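# Stand the streaked tape roll upright on blue card

## Task

Find the single clear tape roll that has a dark streak wound into it, set it on the blue card resting on one of its flat faces (upright), and do not disturb the remaining rolls.

## Robot and tools

Robot: two arms, left_arm and right_arm, each with a parallel two-finger gripper. In the scene frame the origin sits at table-top height midway between the nominal bases; +z is up, +x points out over the table, and left_arm is on the +y side (arm names do not match image sides). Calibrated bases: left_arm at (+0.002, +0.267, +0.016) m, right_arm at (+0.046, -0.368, +0.020) m, both nearly unrotated. A camera stand is fixed behind the arms. Fixed cameras are cam_head_left and cam_head_right (672x504 each).

Frames: every hand pose, Hand target and offset of an arm uses that arm's own base frame and axes. Tables and fixed cameras use the scene frame. end_effector_position (metres) is the point between the finger pads, about 1 cm behind the tips; fingers point along the gripper's +z and close along its y. Printed positions can be a few centimetres off, worse at long reach.

The 14-number row (shared by execute_actions and move): one flat list covering both arms, left_arm first: dx, dy, dz, rx, ry, rz, opening, then the same seven for right_arm. All numbers lie in [-1, 1]. dx..rz are an offset, not a pose: they are measured from that arm's Hand target as it stood when the action or move began, along that arm's base axes; 1.0 equals 0.6 m for dx, dy, dz and 180 degrees for the rotation vector rx, ry, rz (rotation about the Hand target's position). Repeating the same offset in a new call moves the arm further. A translation longer than 1.0 is shortened along its direction. opening is absolute, not an offset: +1 fully open (0.094 m), -1 closed. Sending six zeros re-requests the current Hand target; to leave a gripper as is, repeat its present opening, because 0 means half open.

execute_actions(actions, cameras): actions is a list of actions; each action is a table of up to 15 rows, each row one 1/30 s control step; a short table keeps its last row for the remaining steps. Every row counts from the pose at the start of that action, not from the previous row. An empty list just returns state and images. cameras selects views (omit, null or ["all"] for all, [] for none; an unknown name voids the call).

move(target, speed, blend, opening_speed, blocking, cameras): drives each gripper in a straight line toward target, one 14-number row or a list of up to 15 rows; every row is an offset from the same starting Hand targets, not from the previous row. speed is m/s, 0.002 to 4.3, default 0.25 (turning limited to twice that in rad/s), one value or one per target. blend (m) rounds corners of a list. opening_speed (0.2 or more, per second on the -1..1 scale) closes fingers gradually; use it on anything fragile. blocking=false returns after about 0.5 s while the move continues. Moves last at least 0.5 s and are cut at 10 s. Paths ignore obstacles and the other arm; avoid routing near an arm's own base. The result adds a move: line with how it ended (done, off_target, moving, held, fault) and which limits acted (paced = pose clipped, held = steps withheld). done means within 10 mm and 2 degrees; neither done nor off_target tells you about contact.

wait(seconds 0-10, cameras): lets time pass holding commands; a running move goes on. stop(cameras): brakes a running move. zoom_image(camera, region [x0,y0,x1,y1] pixels, max 504x504): closer look at the latest image from cam_head_left or cam_head_right. read_manual(section): licence text only. finished_scene(scene 1 or 2): ends the scene irreversibly; the goal must hold with the robot hands-off.

Reading results: Hand target is the last commanded pose after clipping; the gripper often rests short of it by up to a few centimetres due to friction and weight, which is not evidence of contact; the next command re-requests it, or send the remaining gap as an offset. Orientation commands are clipped to 40 degrees from the measured one each step. grip_measured uses the opening scale; empty it reads up to ~2.7 mm wide, on a hard part somewhat narrower; it tracks the command until force limit, so it does not reveal the touch. grip_effort_nm is motor effort (negative closes), not pad force. Joint torques include the arm's weight; numbers 3 and 4 wrap at ±28 N m. Joint velocities 'within noise' means the arm is still. Action results list some per-step positions; move and wait results do not.

Cautions: do not let anything fall off the table or be left off it; avoid drops, releasing moving parts, slams and hard pushes, especially against fixed or heavy items. A stopped arm keeps pressing; command its target back beyond the gripper to relieve it. Keep the arms and grippers from touching each other and never close one gripper on the other's fingers. Holding loads, stretched poses or unreachable targets heat motors; a MOTOR HOT line appears at 85 °C and at 100 °C the arm faults and drops for 30-60 s. Objects may occasionally be nudged by outside pushes. Smooth, low-effort motion is preferred.

Each tool is called after "Call:" as name(argument=value, ...), one argument or row to a line, values as JSON.

## Session

Call:
execute_actions(
  actions=[],
)

Scene clock: 0.00 s.
left_arm: end_effector_position=(+0.4711, -0.5747, +0.3088) grip_measured=+1.000 grip_effort_nm=n/a end_effector_quat_wxyz=(+0.534, +0.576, +0.422, -0.452) | right_arm: end_effector_position=(+0.3668, -0.2531, +0.3441) grip_measured=+1.000 grip_effort_nm=n/a end_effector_quat_wxyz=(+0.316, +0.109, +0.942, -0.033)
Joint positions: left_arm=[-0.692 1.888 1.473 0.378 0.949 0.265 0.094] | right_arm=[-0.715 1.152 1.259 -1.091 -0.292 -0.397 0.094]
Joint velocities: within noise
Joint torques (N m): no reading
Heat: left arm: hottest wrist pitch 35 °C; right arm: hottest waist 39 °C.
Hand target: left_arm +0.4752, -0.5782, +0.3091; +0.536, +0.576, +0.420, -0.452 | right_arm +0.3704, -0.2562, +0.3602; +0.329, +0.106, +0.937, -0.042
Tool commands: left_gripper/opening=+1.0 right_gripper/opening=+1.0

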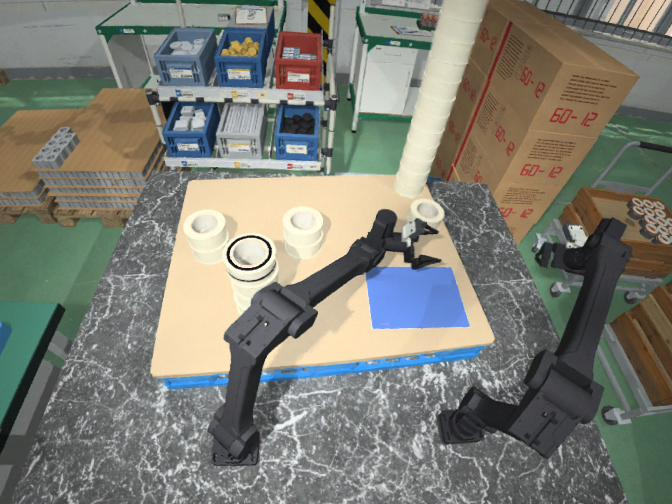

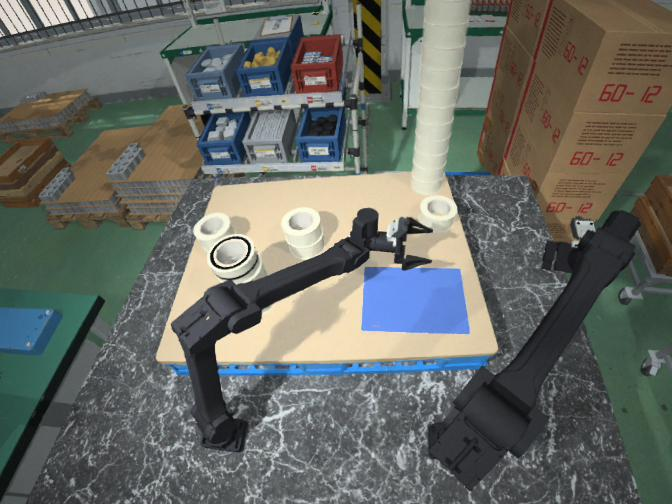

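Call:
zoom_image(
  camera="cam_head_left",
  region=[170, 190, 340, 320],
)

Call:
zoom_image(
  camera="cam_head_right",
  region=[170, 190, 340, 320],
)

Call:
zoom_image(
  camera="cam_head_left",
  region=[370, 0, 500, 260],
)

Call:
zoom_image(
  camera="cam_head_right",
  region=[370, 0, 500, 260],
)

Scaled by 2.965.

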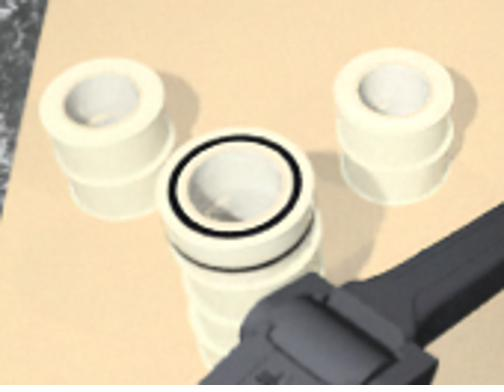

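Scaled by 2.965.

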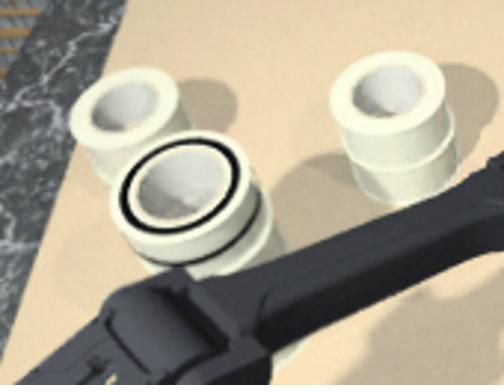

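Scaled by 1.938.

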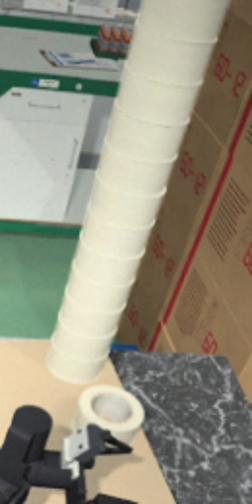

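Scaled by 1.938.

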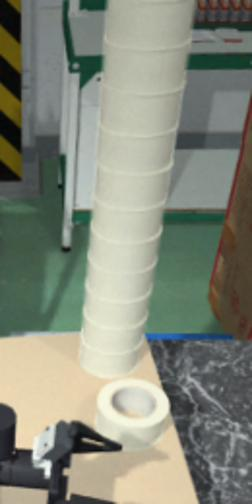

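Call:
move(
  target=[-0.25,0.4,0.3,0.5,0,0,1,0,0,0,0,0,0,1],
)

Scene clock: 5.17 s.
left_arm: end_effector_position=(+0.3296, -0.3362, +0.4949) grip_measured=+1.000 grip_effort_nm=-0.012 end_effector_quat_wxyz=(+0.221, +0.765, +0.606, +0.005) | right_arm: end_effector_position=(+0.3668, -0.2531, +0.3441) grip_measured=+1.000 grip_effort_nm=0.012 end_effector_quat_wxyz=(+0.316, +0.109, +0.942, -0.033)
Joint positions: left_arm=[-0.778 1.445 2.009 -1.691 0.043 1.014 0.094] | right_arm=[-0.715 1.152 1.259 -1.091 -0.291 -0.397 0.094]
Joint velocities: within noise
Joint torques (N m): left_arm=[-0.67 -11.16 7.97 1.2 0.14 -0.06] | right_arm=[0.44 -8.29 12.63 1.09 -0.28 -0.06]
Heat: left arm: hottest wrist pitch 35 °C; right arm: hottest waist 39 °C.
Hand target: left_arm +0.3251, -0.3382, +0.4892; -0.028, +0.787, +0.616, -0.022 | right_arm +0.3704, -0.2562, +0.3602; +0.329, +0.106, +0.937, -0.042
Off the commanded pose: left_arm 0.008 m, 29 deg | right_arm 0.017 m, 2 deg.
joint sent to its limit (left arm) — joint 4 (wrist pitch), lower limit. The joint targets are off in orientation, not in position.
move: off_target (left_arm, right_arm)

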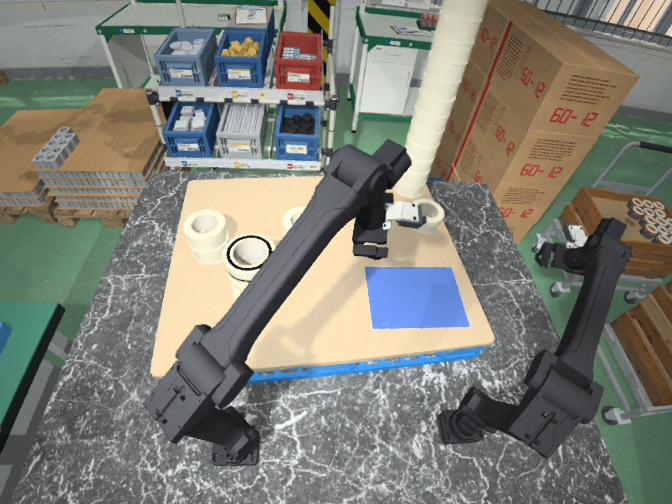

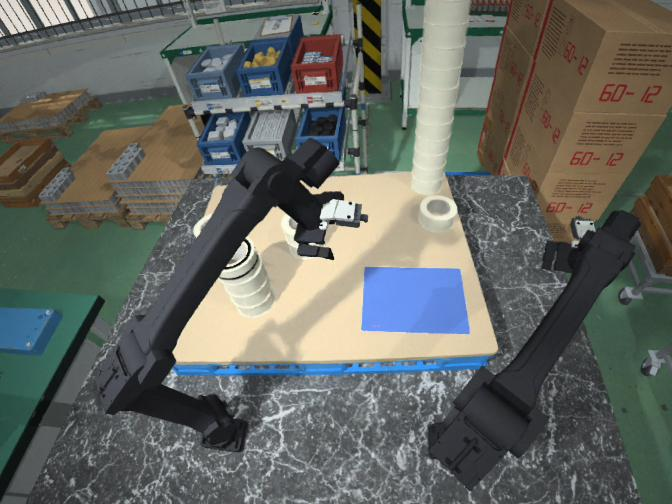

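Call:
zoom_image(
  camera="cam_head_right",
  region=[190, 220, 310, 330],
)

Call:
zoom_image(
  camera="cam_head_left",
  region=[170, 190, 310, 320],
)

Scaled by 4.200.

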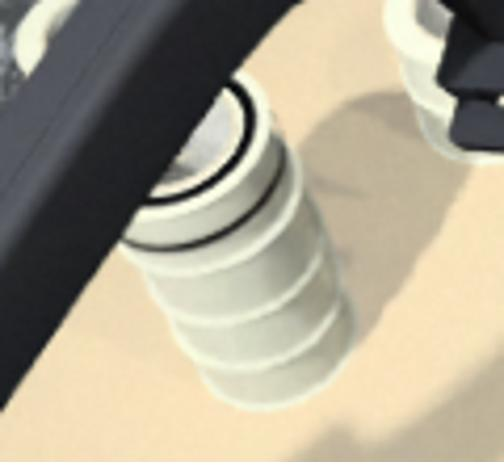

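Scaled by 3.600.

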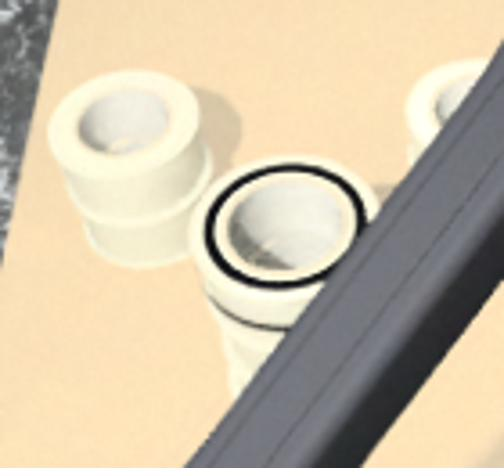

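Call:
move(
  target=[
    [0.15,0.25,0,0,0,0.27,1,0,0,0,0,0,0,1],
    [0.258,0.53,-0.03,0,0,0.577,1,0,0,0,0,0,0,1],
  ],
)

Scene clock: 14.17 s.
left_arm: end_effector_position=(+0.4739, -0.0232, +0.4677) grip_measured=+1.000 grip_effort_nm=-0.017 end_effector_quat_wxyz=(+0.188, +0.005, +0.981, -0.041) | right_arm: end_effector_position=(+0.3668, -0.2531, +0.3441) grip_measured=+1.000 grip_effort_nm=0.012 end_effector_quat_wxyz=(+0.316, +0.109, +0.942, -0.033)
Joint positions: left_arm=[-0.021 1.46 1.96 -1.692 0.075 -0.024 0.094] | right_arm=[-0.715 1.152 1.259 -1.091 -0.291 -0.397 0.094]
Joint velocities: within noise
Joint torques (N m): left_arm=[0.67 -10.23 11.66 1.11 0.22 -0.12] | right_arm=[0.44 -8.41 12.62 1.09 -0.29 -0.06]
Heat: left arm: hottest wrist pitch 35 °C; right arm: hottest waist 39 °C.
Hand target: left_arm +0.4800, -0.0200, +0.4713; +0.000, +0.000, +0.999, -0.036 | right_arm +0.3704, -0.2562, +0.3602; +0.329, +0.106, +0.937, -0.042
Off the commanded pose: left_arm 0.008 m, 22 deg | right_arm 0.017 m, 2 deg.
joint sent to its limit (left arm) — joint 4 (wrist pitch), lower limit. The joint targets are off in orientation, not in position.
move: off_target (left_arm, right_arm)

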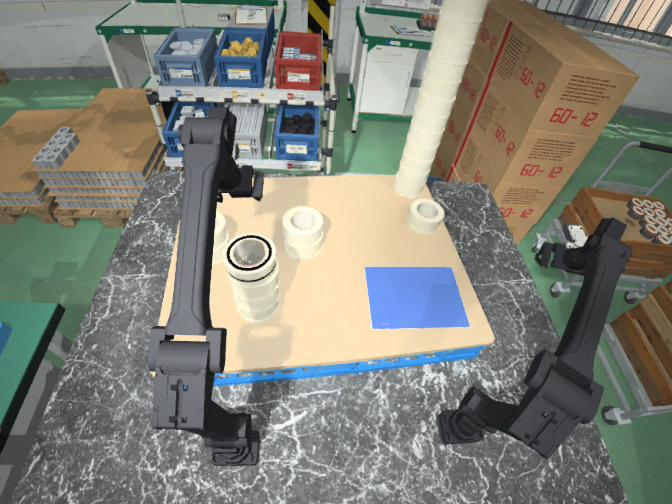

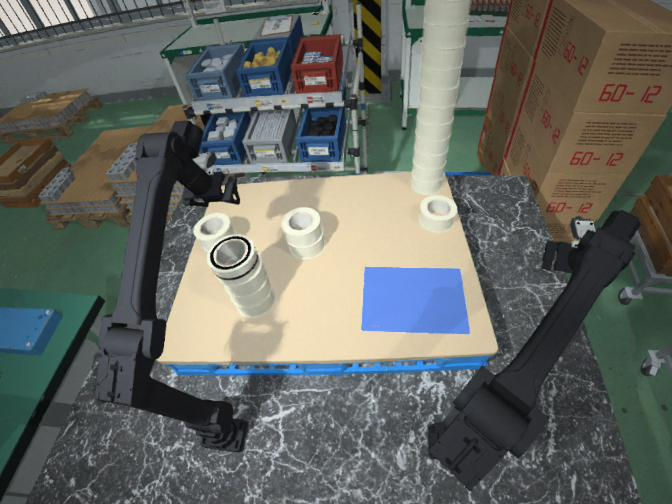

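Call:
zoom_image(
  camera="cam_head_left",
  region=[160, 150, 340, 330],
)

Call:
zoom_image(
  camera="cam_head_right",
  region=[160, 150, 340, 330],
)

Scaled by 2.800.

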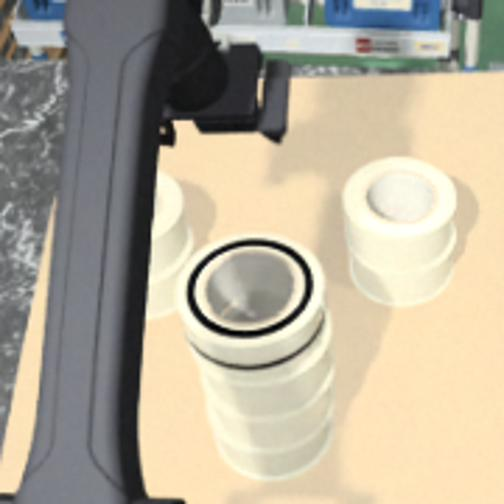

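Scaled by 2.800.

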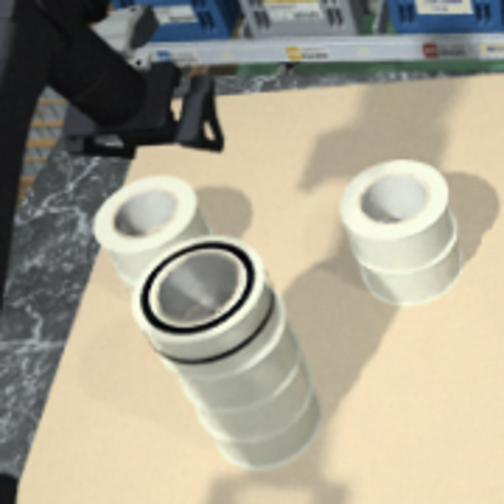

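Call:
move(
  target=[0.15,-0.1,-0.1,0.023,0,0,1,0,0,0,0,0,0,1],
)

Call:
zoom_image(
  camera="cam_head_left",
  region=[160, 150, 340, 330],
)

Call:
zoom_image(
  camera="cam_head_right",
  region=[160, 150, 340, 330],
)

Scene clock: 17.93 s.
left_arm: end_effector_position=(+0.5623, -0.0756, +0.4024) grip_measured=+1.000 grip_effort_nm=-0.027 end_effector_quat_wxyz=(+0.135, +0.005, +0.991, -0.017) | right_arm: end_effector_position=(+0.3668, -0.2531, +0.3441) grip_measured=+1.000 grip_effort_nm=0.017 end_effector_quat_wxyz=(+0.316, +0.109, +0.942, -0.033)
Joint positions: left_arm=[-0.133 1.728 2.123 -1.693 -0.001 -0.123 0.094] | right_arm=[-0.715 1.152 1.259 -1.091 -0.291 -0.397 0.094]
Joint velocities: within noise
Joint torques (N m): left_arm=[-0.5 -13.92 13.35 1.01 0.05 -0.13] | right_arm=[0.44 -8.35 12.64 1.07 -0.28 -0.06]
Heat: left arm: hottest wrist pitch 35 °C; right arm: hottest waist 39 °C.
Hand target: left_arm +0.5699, -0.0802, +0.4113; +0.000, +0.000, +1.000, +0.000 | right_arm +0.3704, -0.2562, +0.3602; +0.329, +0.106, +0.937, -0.042
Off the commanded pose: left_arm 0.013 m, 16 deg | right_arm 0.017 m, 2 deg.
joint sent to its limit (left arm) — joint 4 (wrist pitch), lower limit. The joint targets are off in orientation, not in position.
move: off_target (left_arm, right_arm)

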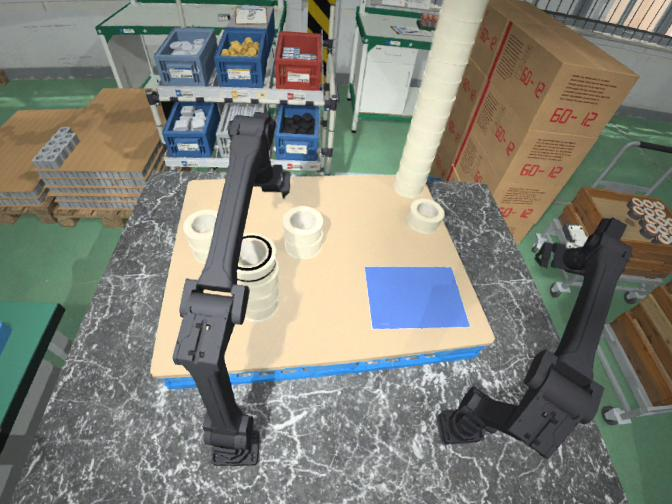

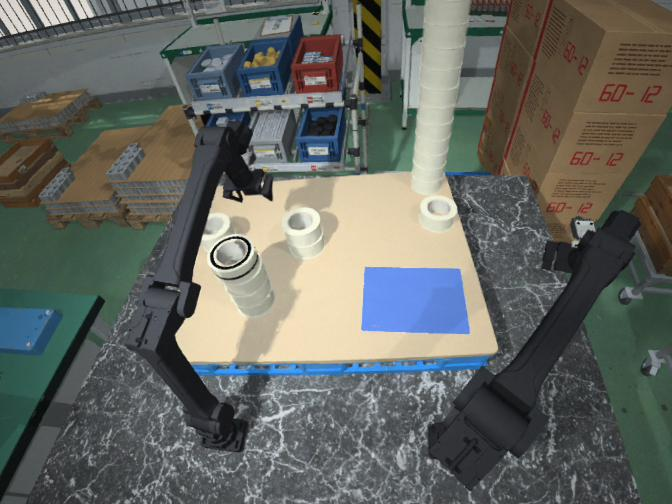

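Scaled by 2.800.

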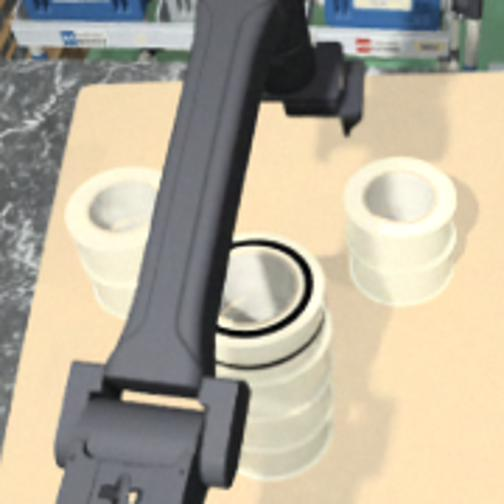

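Scaled by 2.800.

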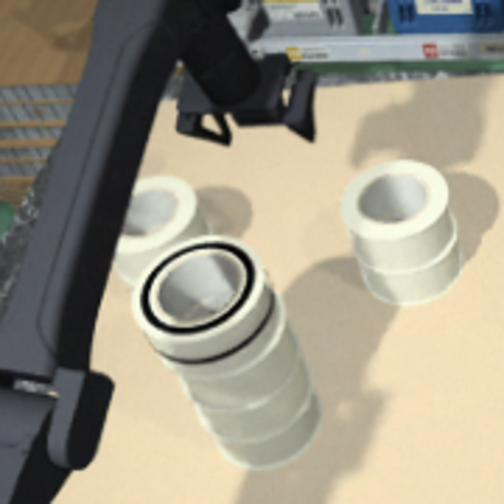

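Call:
move(
  target=[-0.217,-0.133,-0.08,0,0,0,1,0,0,0,0,0,0,1],
)

Call:
zoom_image(
  camera="cam_head_left",
  region=[180, 170, 360, 350],
)

Call:
zoom_image(
  camera="cam_head_right",
  region=[180, 170, 360, 350],
)

Scene clock: 20.20 s.
left_arm: end_effector_position=(+0.4440, -0.1600, +0.3663) grip_measured=+1.000 grip_effort_nm=-0.022 end_effector_quat_wxyz=(+0.067, +0.007, +0.998, -0.022) | right_arm: end_effector_position=(+0.3668, -0.2531, +0.3441) grip_measured=+1.000 grip_effort_nm=0.012 end_effector_quat_wxyz=(+0.316, +0.109, +0.942, -0.033)
Joint positions: left_arm=[-0.346 1.515 1.778 -1.694 -0.003 -0.333 0.094] | right_arm=[-0.715 1.152 1.259 -1.091 -0.291 -0.397 0.094]
Joint velocities: within noise
Joint torques (N m): left_arm=[-0.03 -13.04 8.53 0.79 0.14 -0.17] | right_arm=[0.5 -8.23 12.64 1.09 -0.29 -0.06]
Heat: left arm: hottest wrist pitch 35 °C; right arm: hottest waist 39 °C.
Hand target: left_arm +0.4399, -0.1599, +0.3632; +0.000, +0.000, +1.000, +0.000 | right_arm +0.3704, -0.2562, +0.3602; +0.329, +0.106, +0.937, -0.042
Off the commanded pose: left_arm 0.005 m, 8 deg | right_arm 0.017 m, 2 deg.
joint sent to its limit (left arm) — joint 4 (wrist pitch), lower limit. The joint targets are off in orientation, not in position.
move: off_target (left_arm, right_arm)

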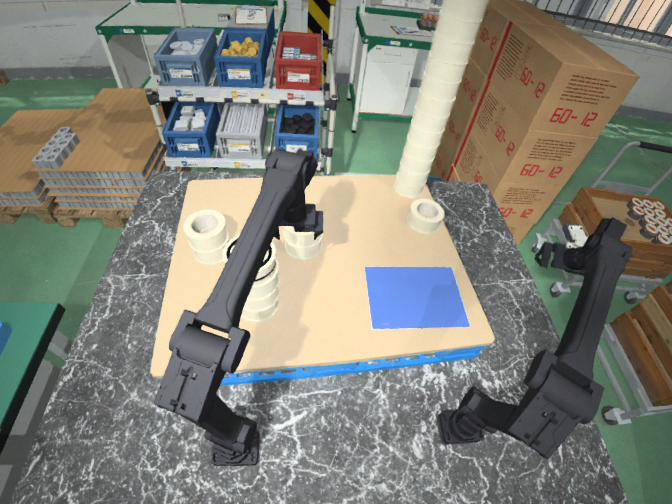

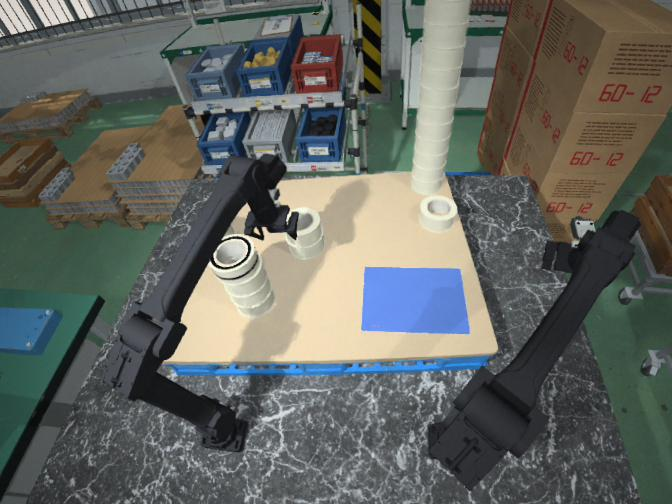

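Scaled by 2.800.

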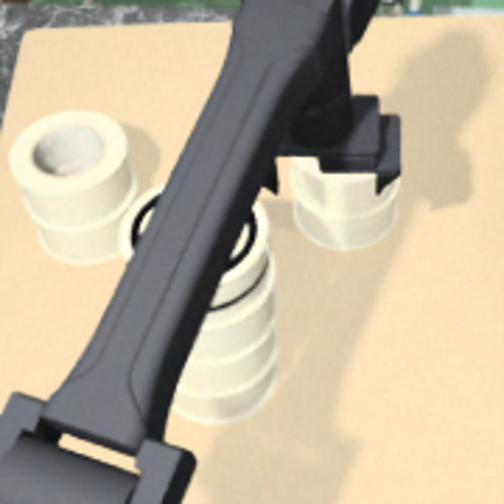

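Scaled by 2.800.

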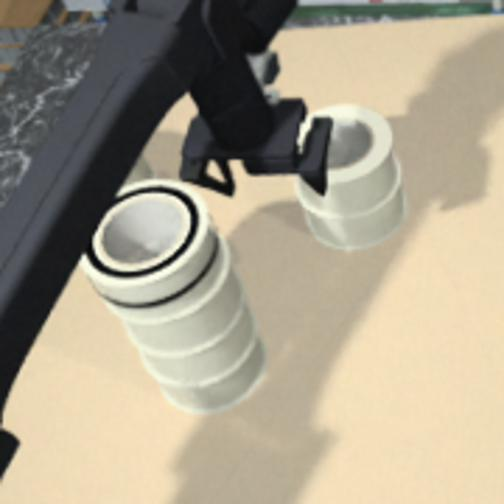

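Call:
move(
  target=[0,-0.066,-0.15,0,0,0,1,0,0,0,0,0,0,1],
)

Call:
zoom_image(
  camera="cam_head_left",
  region=[180, 170, 360, 350],
)

Call:
zoom_image(
  camera="cam_head_right",
  region=[180, 170, 360, 350],
)

Scene clock: 24.17 s.
left_arm: end_effector_position=(+0.4379, -0.1972, +0.2787) grip_measured=+1.000 grip_effort_nm=-0.027 end_effector_quat_wxyz=(+0.002, +0.006, +1.000, +0.000) | right_arm: end_effector_position=(+0.3668, -0.2531, +0.3441) grip_measured=+1.000 grip_effort_nm=0.017 end_effector_quat_wxyz=(+0.316, +0.109, +0.942, -0.033)
Joint positions: left_arm=[-0.423 1.592 1.642 -1.617 -0.002 -0.41 0.094] | right_arm=[-0.715 1.152 1.259 -1.091 -0.291 -0.397 0.094]
Joint velocities: within noise
Joint torques (N m): left_arm=[-0.21 -13.68 9.29 1.16 0.16 -0.14] | right_arm=[0.38 -8.29 12.63 1.06 -0.29 -0.06]
Heat: left arm: hottest wrist pitch 35 °C; right arm: hottest waist 39 °C.
Hand target: left_arm +0.4398, -0.1996, +0.2732; +0.000, +0.000, +1.000, +0.000 | right_arm +0.3704, -0.2562, +0.3602; +0.329, +0.106, +0.937, -0.042
Off the commanded pose: left_arm 0.006 m, 1 deg | right_arm 0.017 m, 2 deg.
move: off_target (right_arm)

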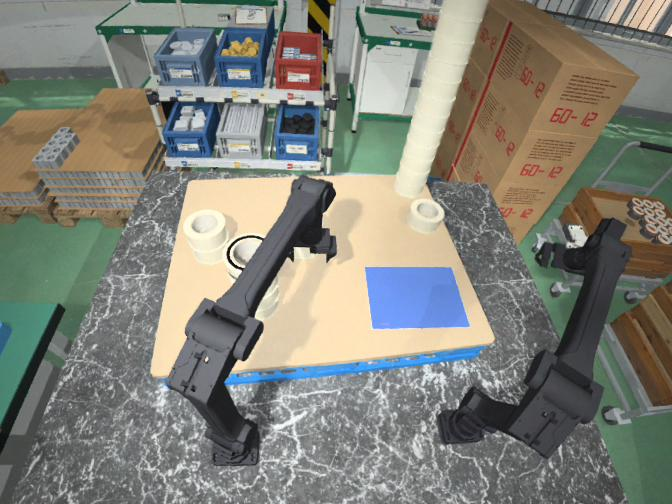

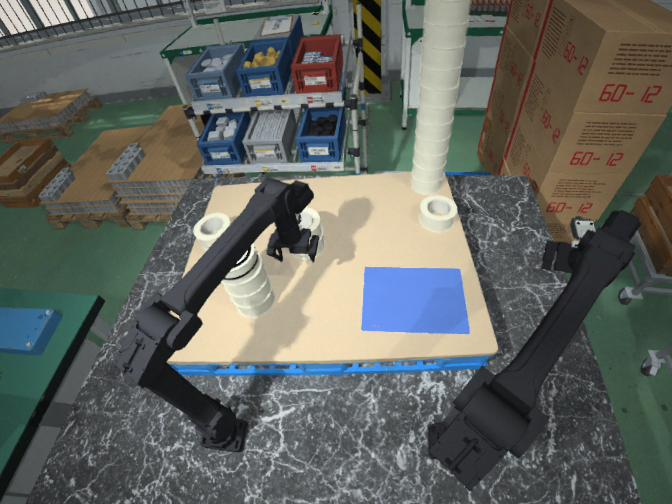

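Scaled by 2.800.

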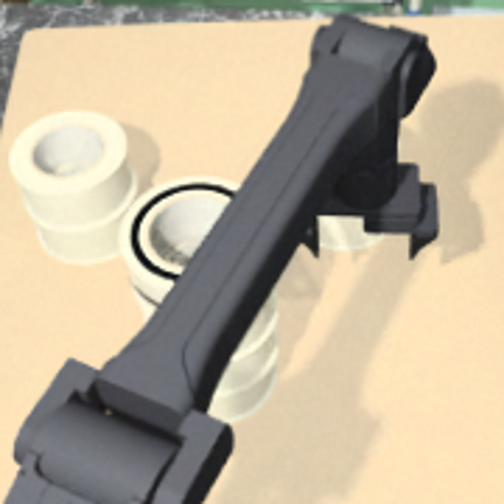

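Scaled by 2.800.

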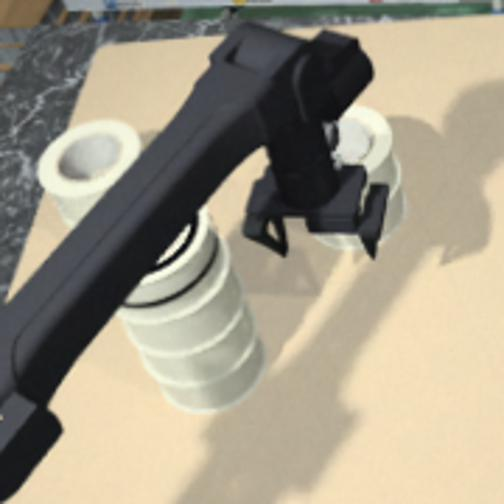

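Call:
move(
  target=[
    [0,0,0.15,0,0,0,1,0,0,0,0,0,0,1],
    [0.122,0.208,0.118,0,0,0,1,0,0,0,0,0,0,1],
  ],
)

Call:
zoom_image(
  camera="cam_head_left",
  region=[180, 170, 320, 310],
)

Call:
zoom_image(
  camera="cam_head_right",
  region=[180, 170, 320, 310],
)

Scene clock: 27.67 s.
left_arm: end_effector_position=(+0.5034, -0.0712, +0.3337) grip_measured=+1.000 grip_effort_nm=-0.027 end_effector_quat_wxyz=(+0.040, -0.011, +0.999, -0.007) | right_arm: end_effector_position=(+0.3668, -0.2531, +0.3441) grip_measured=+1.000 grip_effort_nm=0.017 end_effector_quat_wxyz=(+0.316, +0.109, +0.942, -0.033)
Joint positions: left_arm=[-0.139 1.636 1.839 -1.693 0.003 -0.16 0.094] | right_arm=[-0.715 1.152 1.259 -1.091 -0.291 -0.397 0.094]
Joint velocities: within noise
Joint torques (N m): left_arm=[-0.32 -13.68 13.71 0.59 0.01 0.18] | right_arm=[0.44 -8.29 12.63 1.11 -0.29 -0.06]
Heat: left arm: hottest wrist pitch 35 °C; right arm: hottest waist 39 °C.
Hand target: left_arm +0.5129, -0.0749, +0.3441; +0.000, +0.000, +1.000, +0.000 | right_arm +0.3704, -0.2562, +0.3602; +0.329, +0.106, +0.937, -0.042
Off the commanded pose: left_arm 0.015 m, 5 deg | right_arm 0.017 m, 2 deg.
joint sent to its limit (left arm) — joint 4 (wrist pitch), lower limit. The joint targets are off in orientation, not in position.
move: off_target (left_arm, right_arm)

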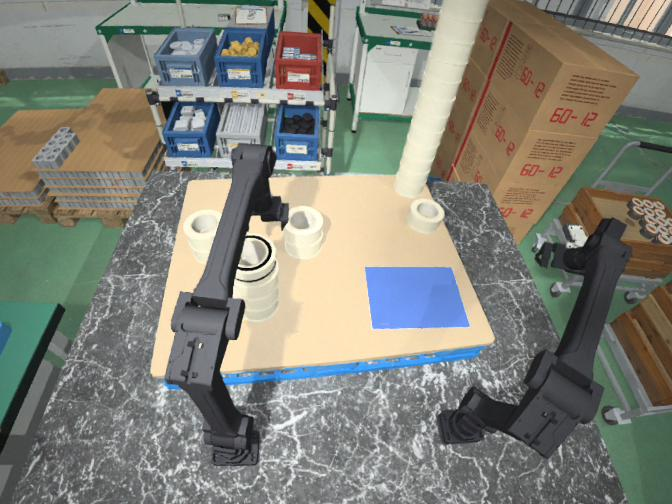

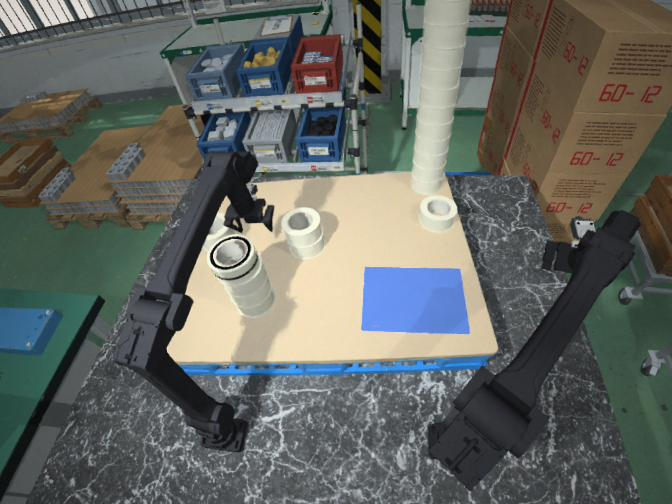

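Scaled by 3.600.

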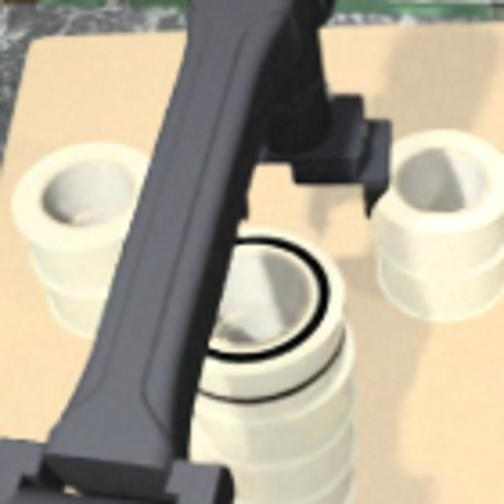

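Scaled by 3.600.

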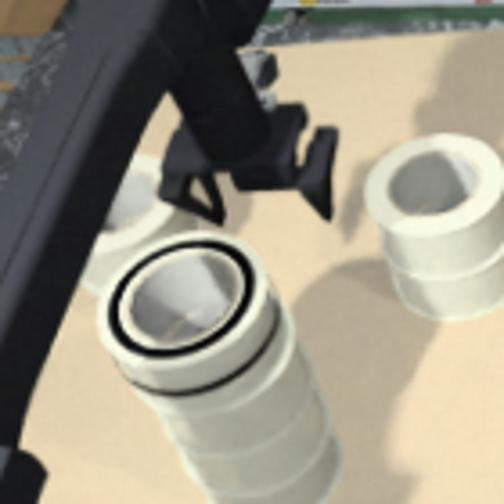

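Call:
move(
  target=[
    [0,-0.263,0,0,0,0,1,0,0,0,0,0,0,1],
    [-0.02,-0.263,-0.49,0,0,0,1,0,0,0,0,0,0,1],
  ],
)

Call:
zoom_image(
  camera="cam_head_left",
  region=[210, 200, 370, 360],
)

Call:
zoom_image(
  camera="cam_head_right",
  region=[210, 200, 370, 360],
)

Scene clock: 33.23 s.
left_arm: end_effector_position=(+0.5162, -0.2377, +0.1710) grip_measured=+1.000 grip_effort_nm=-0.027 end_effector_quat_wxyz=(+0.108, +0.007, +0.993, -0.041) | right_arm: end_effector_position=(+0.3668, -0.2531, +0.3441) grip_measured=+1.000 grip_effort_nm=0.012 end_effector_quat_wxyz=(+0.316, +0.109, +0.942, -0.033)
Joint positions: left_arm=[-0.435 1.703 1.48 -1.117 -0.015 -0.42 0.094] | right_arm=[-0.715 1.152 1.259 -1.091 -0.291 -0.397 0.094]
Joint velocities: within noise
Joint torques (N m): left_arm=[0.38 -5.66 3.55 0.79 0.65 -0.09] | right_arm=[0.44 -8.35 12.63 1.07 -0.29 -0.06]
Heat: left arm: hottest wrist pitch 35 °C; right arm: hottest waist 39 °C.
Hand target: left_arm +0.5009, -0.2327, +0.0500; +0.000, +0.000, +1.000, +0.000 | right_arm +0.3704, -0.2562, +0.3602; +0.329, +0.106, +0.937, -0.042
Off the commanded pose: left_arm 0.122 m, 13 deg | right_arm 0.017 m, 2 deg.
move: off_target (left_arm, right_arm)

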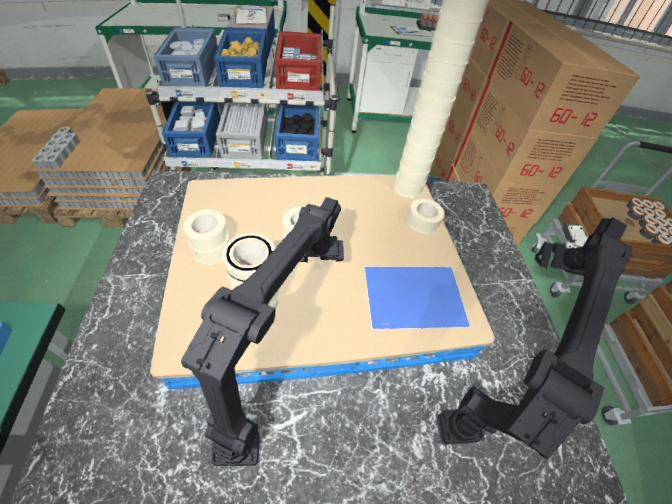

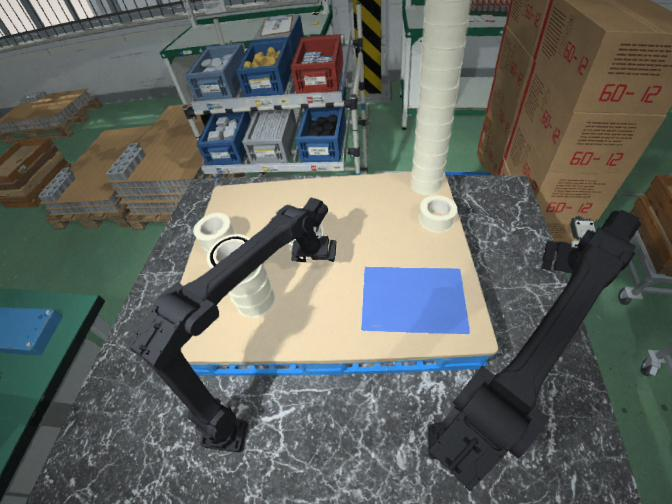

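Scaled by 3.150.

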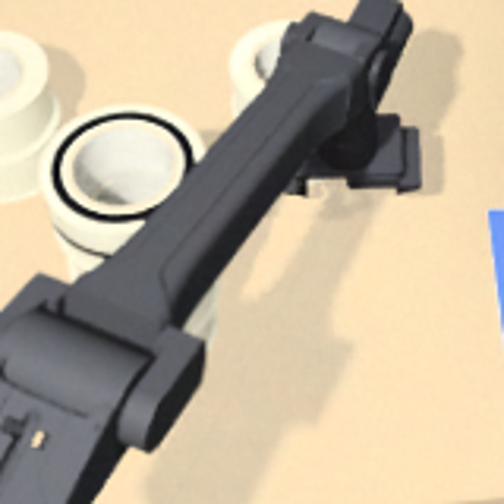

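Scaled by 3.150.

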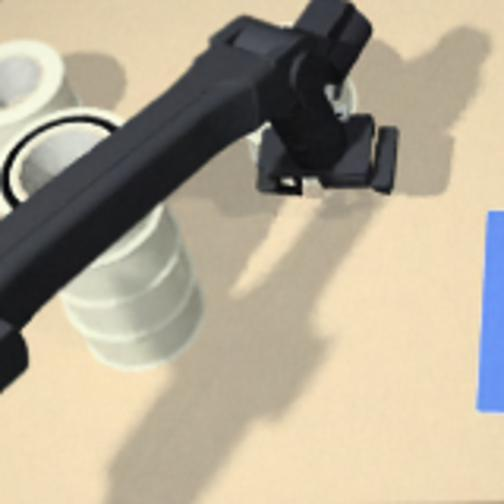

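Call:
move(
  target=[
    [0.026,-0.008,0.26,0,0,0,1,0,0,0,0,0,0,1],
    [0,0,0.7,0,0,0,1,0,0,0,0,0,0,1],
    [-0.16,-0.25,0.7,0,0,0,1,0,0,0,0,0,0,1],
  ],
  speed=0.15,
)

Call:
zoom_image(
  camera="cam_head_left",
  region=[170, 180, 350, 360],
)

Call:
zoom_image(
  camera="cam_head_right",
  region=[170, 180, 350, 360],
)

Scene clock: 38.63 s.
left_arm: end_effector_position=(+0.3972, -0.3775, +0.4647) grip_measured=+1.000 grip_effort_nm=-0.017 end_effector_quat_wxyz=(+0.148, +0.011, +0.980, -0.133) | right_arm: end_effector_position=(+0.3668, -0.2531, +0.3441) grip_measured=+1.000 grip_effort_nm=0.017 end_effector_quat_wxyz=(+0.316, +0.109, +0.942, -0.033)
Joint positions: left_arm=[-0.761 1.652 2.174 -1.692 -0.006 -0.738 0.094] | right_arm=[-0.715 1.152 1.259 -1.091 -0.291 -0.397 0.094]
Joint velocities: within noise
Joint torques (N m): left_arm=[0.62 -12.81 13.08 1.16 0.12 -0.08] | right_arm=[0.44 -8.35 12.63 1.07 -0.28 -0.06]
Heat: left arm: hottest elbow 35 °C; right arm: hottest waist 39 °C.
Hand target: left_arm +0.4050, -0.3827, +0.4699; +0.000, +0.000, +1.000, +0.000 | right_arm +0.3704, -0.2562, +0.3602; +0.329, +0.106, +0.937, -0.042
Off the commanded pose: left_arm 0.011 m, 23 deg | right_arm 0.017 m, 2 deg.
joint sent to its limit (left arm) — joint 4 (wrist pitch), lower limit. The joint targets are off in orientation, not in position.
move: off_target (left_arm, right_arm)

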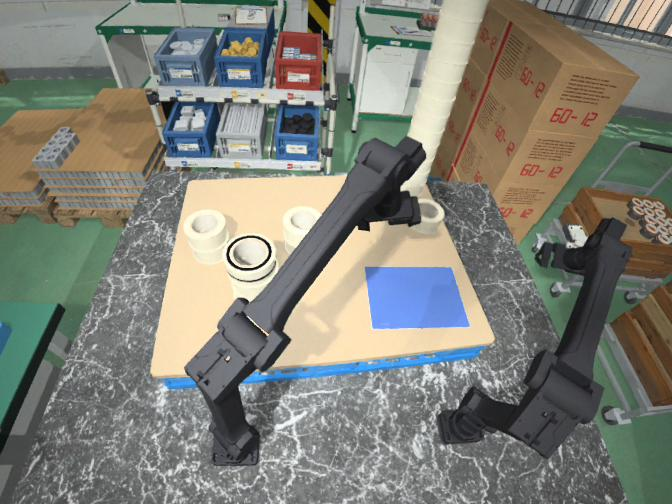

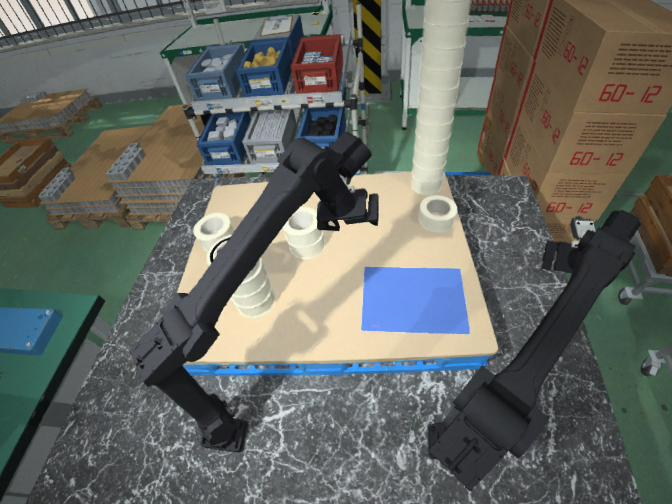

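Scaled by 2.800.

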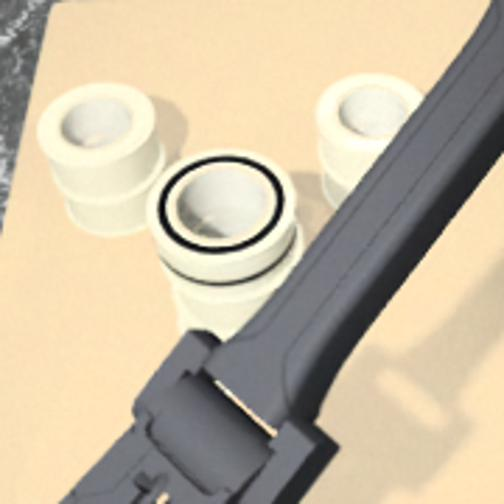

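Scaled by 2.800.

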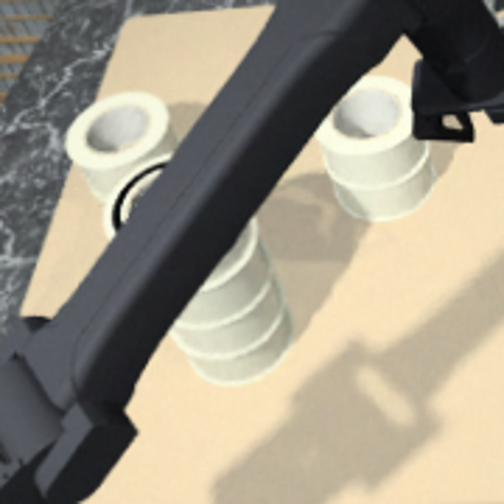

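Call:
move(
  target=[
    [0.075,-0.032,0,0,0,0,1,0,0,0,0,0,0,1],
    [0.075,-0.032,-0.38,0,0,0,1,0,0,0,0,0,0,1],
  ],
)

Call:
move(
  target=[0,0,-0.16,0,0,0,1,0,0,0,0,0,0,1],
  speed=0.06,
)

Call:
zoom_image(
  camera="cam_head_left",
  region=[220, 190, 380, 350],
)

Call:
zoom_image(
  camera="cam_head_right",
  region=[220, 190, 380, 350],
)

Scene clock: 44.00 s.
left_arm: end_effector_position=(+0.4441, -0.4038, +0.2514) grip_measured=+1.000 grip_effort_nm=-0.022 end_effector_quat_wxyz=(+0.003, -0.001, +1.000, -0.003) | right_arm: end_effector_position=(+0.3668, -0.2531, +0.3441) grip_measured=+1.000 grip_effort_nm=0.012 end_effector_quat_wxyz=(+0.316, +0.109, +0.942, -0.033)
Joint positions: left_arm=[-0.737 1.928 2.028 -1.661 0.001 -0.739 0.094] | right_arm=[-0.715 1.152 1.259 -1.091 -0.291 -0.397 0.094]
Joint velocities: within noise
Joint torques (N m): left_arm=[0.79 -18.61 9.05 1.17 -0.01 0.13] | right_arm=[0.44 -8.29 12.63 1.09 -0.29 -0.06]
Heat: left arm: hottest elbow 35 °C; right arm: hottest waist 39 °C.
Hand target: left_arm +0.4499, -0.4020, +0.2421; +0.000, +0.000, +1.000, +0.000 | right_arm +0.3704, -0.2562, +0.3602; +0.329, +0.106, +0.937, -0.042
Off the commanded pose: left_arm 0.011 m, 1 deg | right_arm 0.017 m, 2 deg.
move: off_target (left_arm, right_arm)

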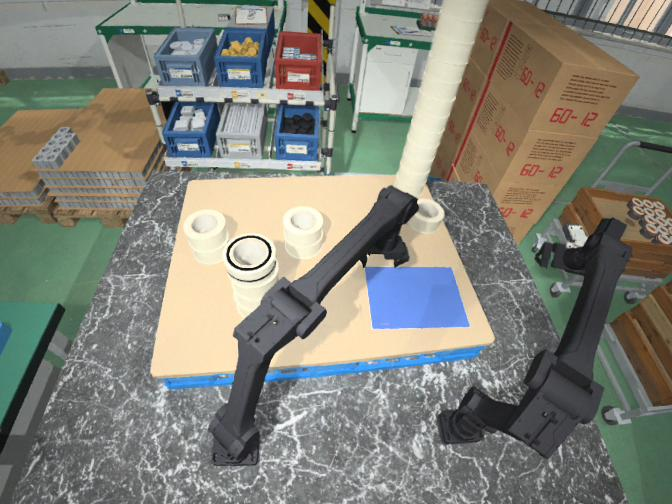

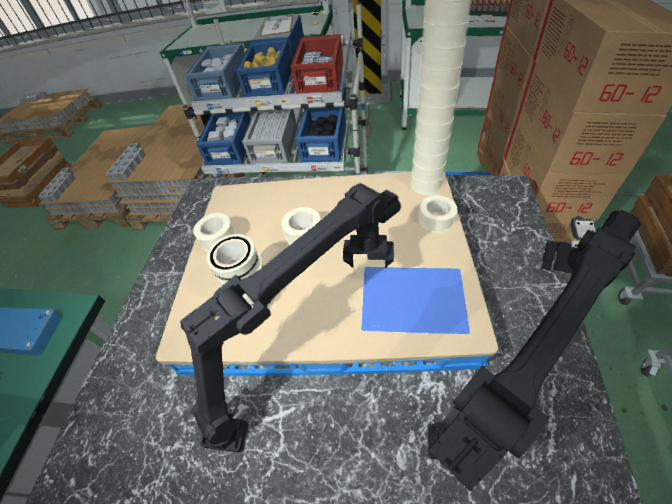

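Scene clock: 46.13 s.
left_arm: end_effector_position=(+0.4464, -0.4058, +0.1646) grip_measured=+1.000 grip_effort_nm=-0.027 end_effector_quat_wxyz=(+0.009, -0.001, +1.000, -0.009) | right_arm: end_effector_position=(+0.3668, -0.2531, +0.3441) grip_measured=+1.000 grip_effort_nm=0.012 end_effector_quat_wxyz=(+0.316, +0.109, +0.942, -0.033)
Joint positions: left_arm=[-0.737 1.928 1.799 -1.416 0.001 -0.739 0.094] | right_arm=[-0.715 1.152 1.259 -1.091 -0.291 -0.397 0.094]
Joint velocities: within noise
Joint torques (N m): left_arm=[0.91 -17.32 8.44 1.18 0 0.13] | right_arm=[0.44 -8.29 12.63 1.09 -0.28 -0.07]
Heat: left arm: hottest elbow 35 °C; right arm: hottest elbow 40 °C.
Hand target: left_arm +0.4498, -0.4020, +0.1461; +0.000, +0.000, +1.000, +0.000 | right_arm +0.3704, -0.2562, +0.3602; +0.329, +0.106, +0.937, -0.042
Off the commanded pose: left_arm 0.019 m, 1 deg | right_arm 0.017 m, 2 deg.
move: off_target (left_arm, right_arm)

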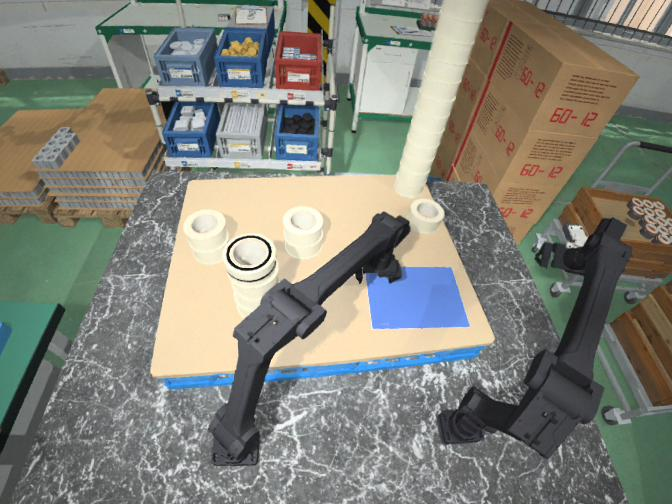

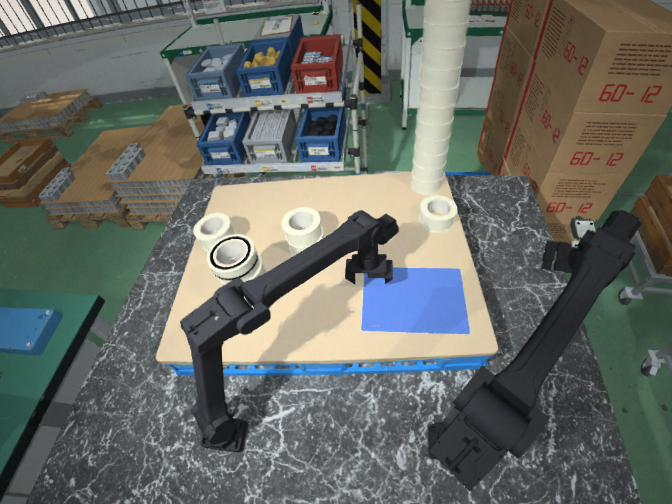

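Scaled by 3.150.

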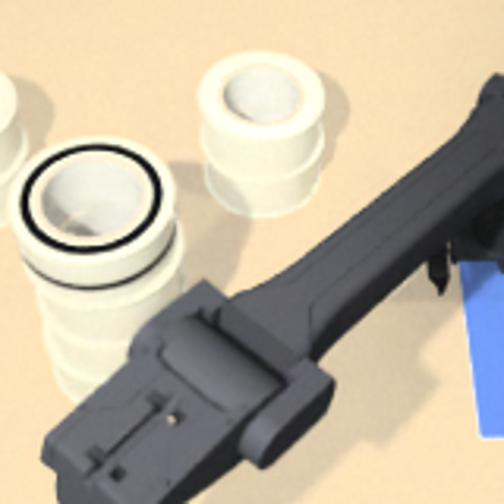

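Scaled by 3.150.

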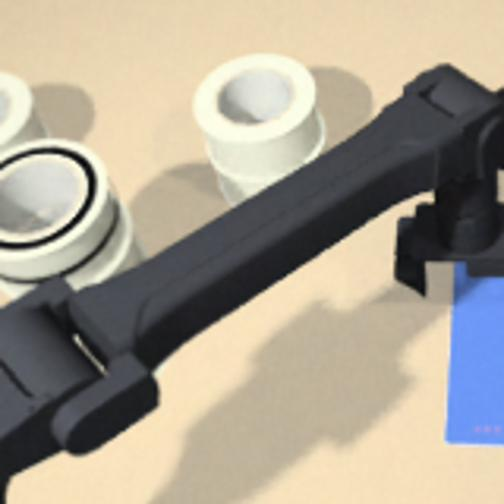

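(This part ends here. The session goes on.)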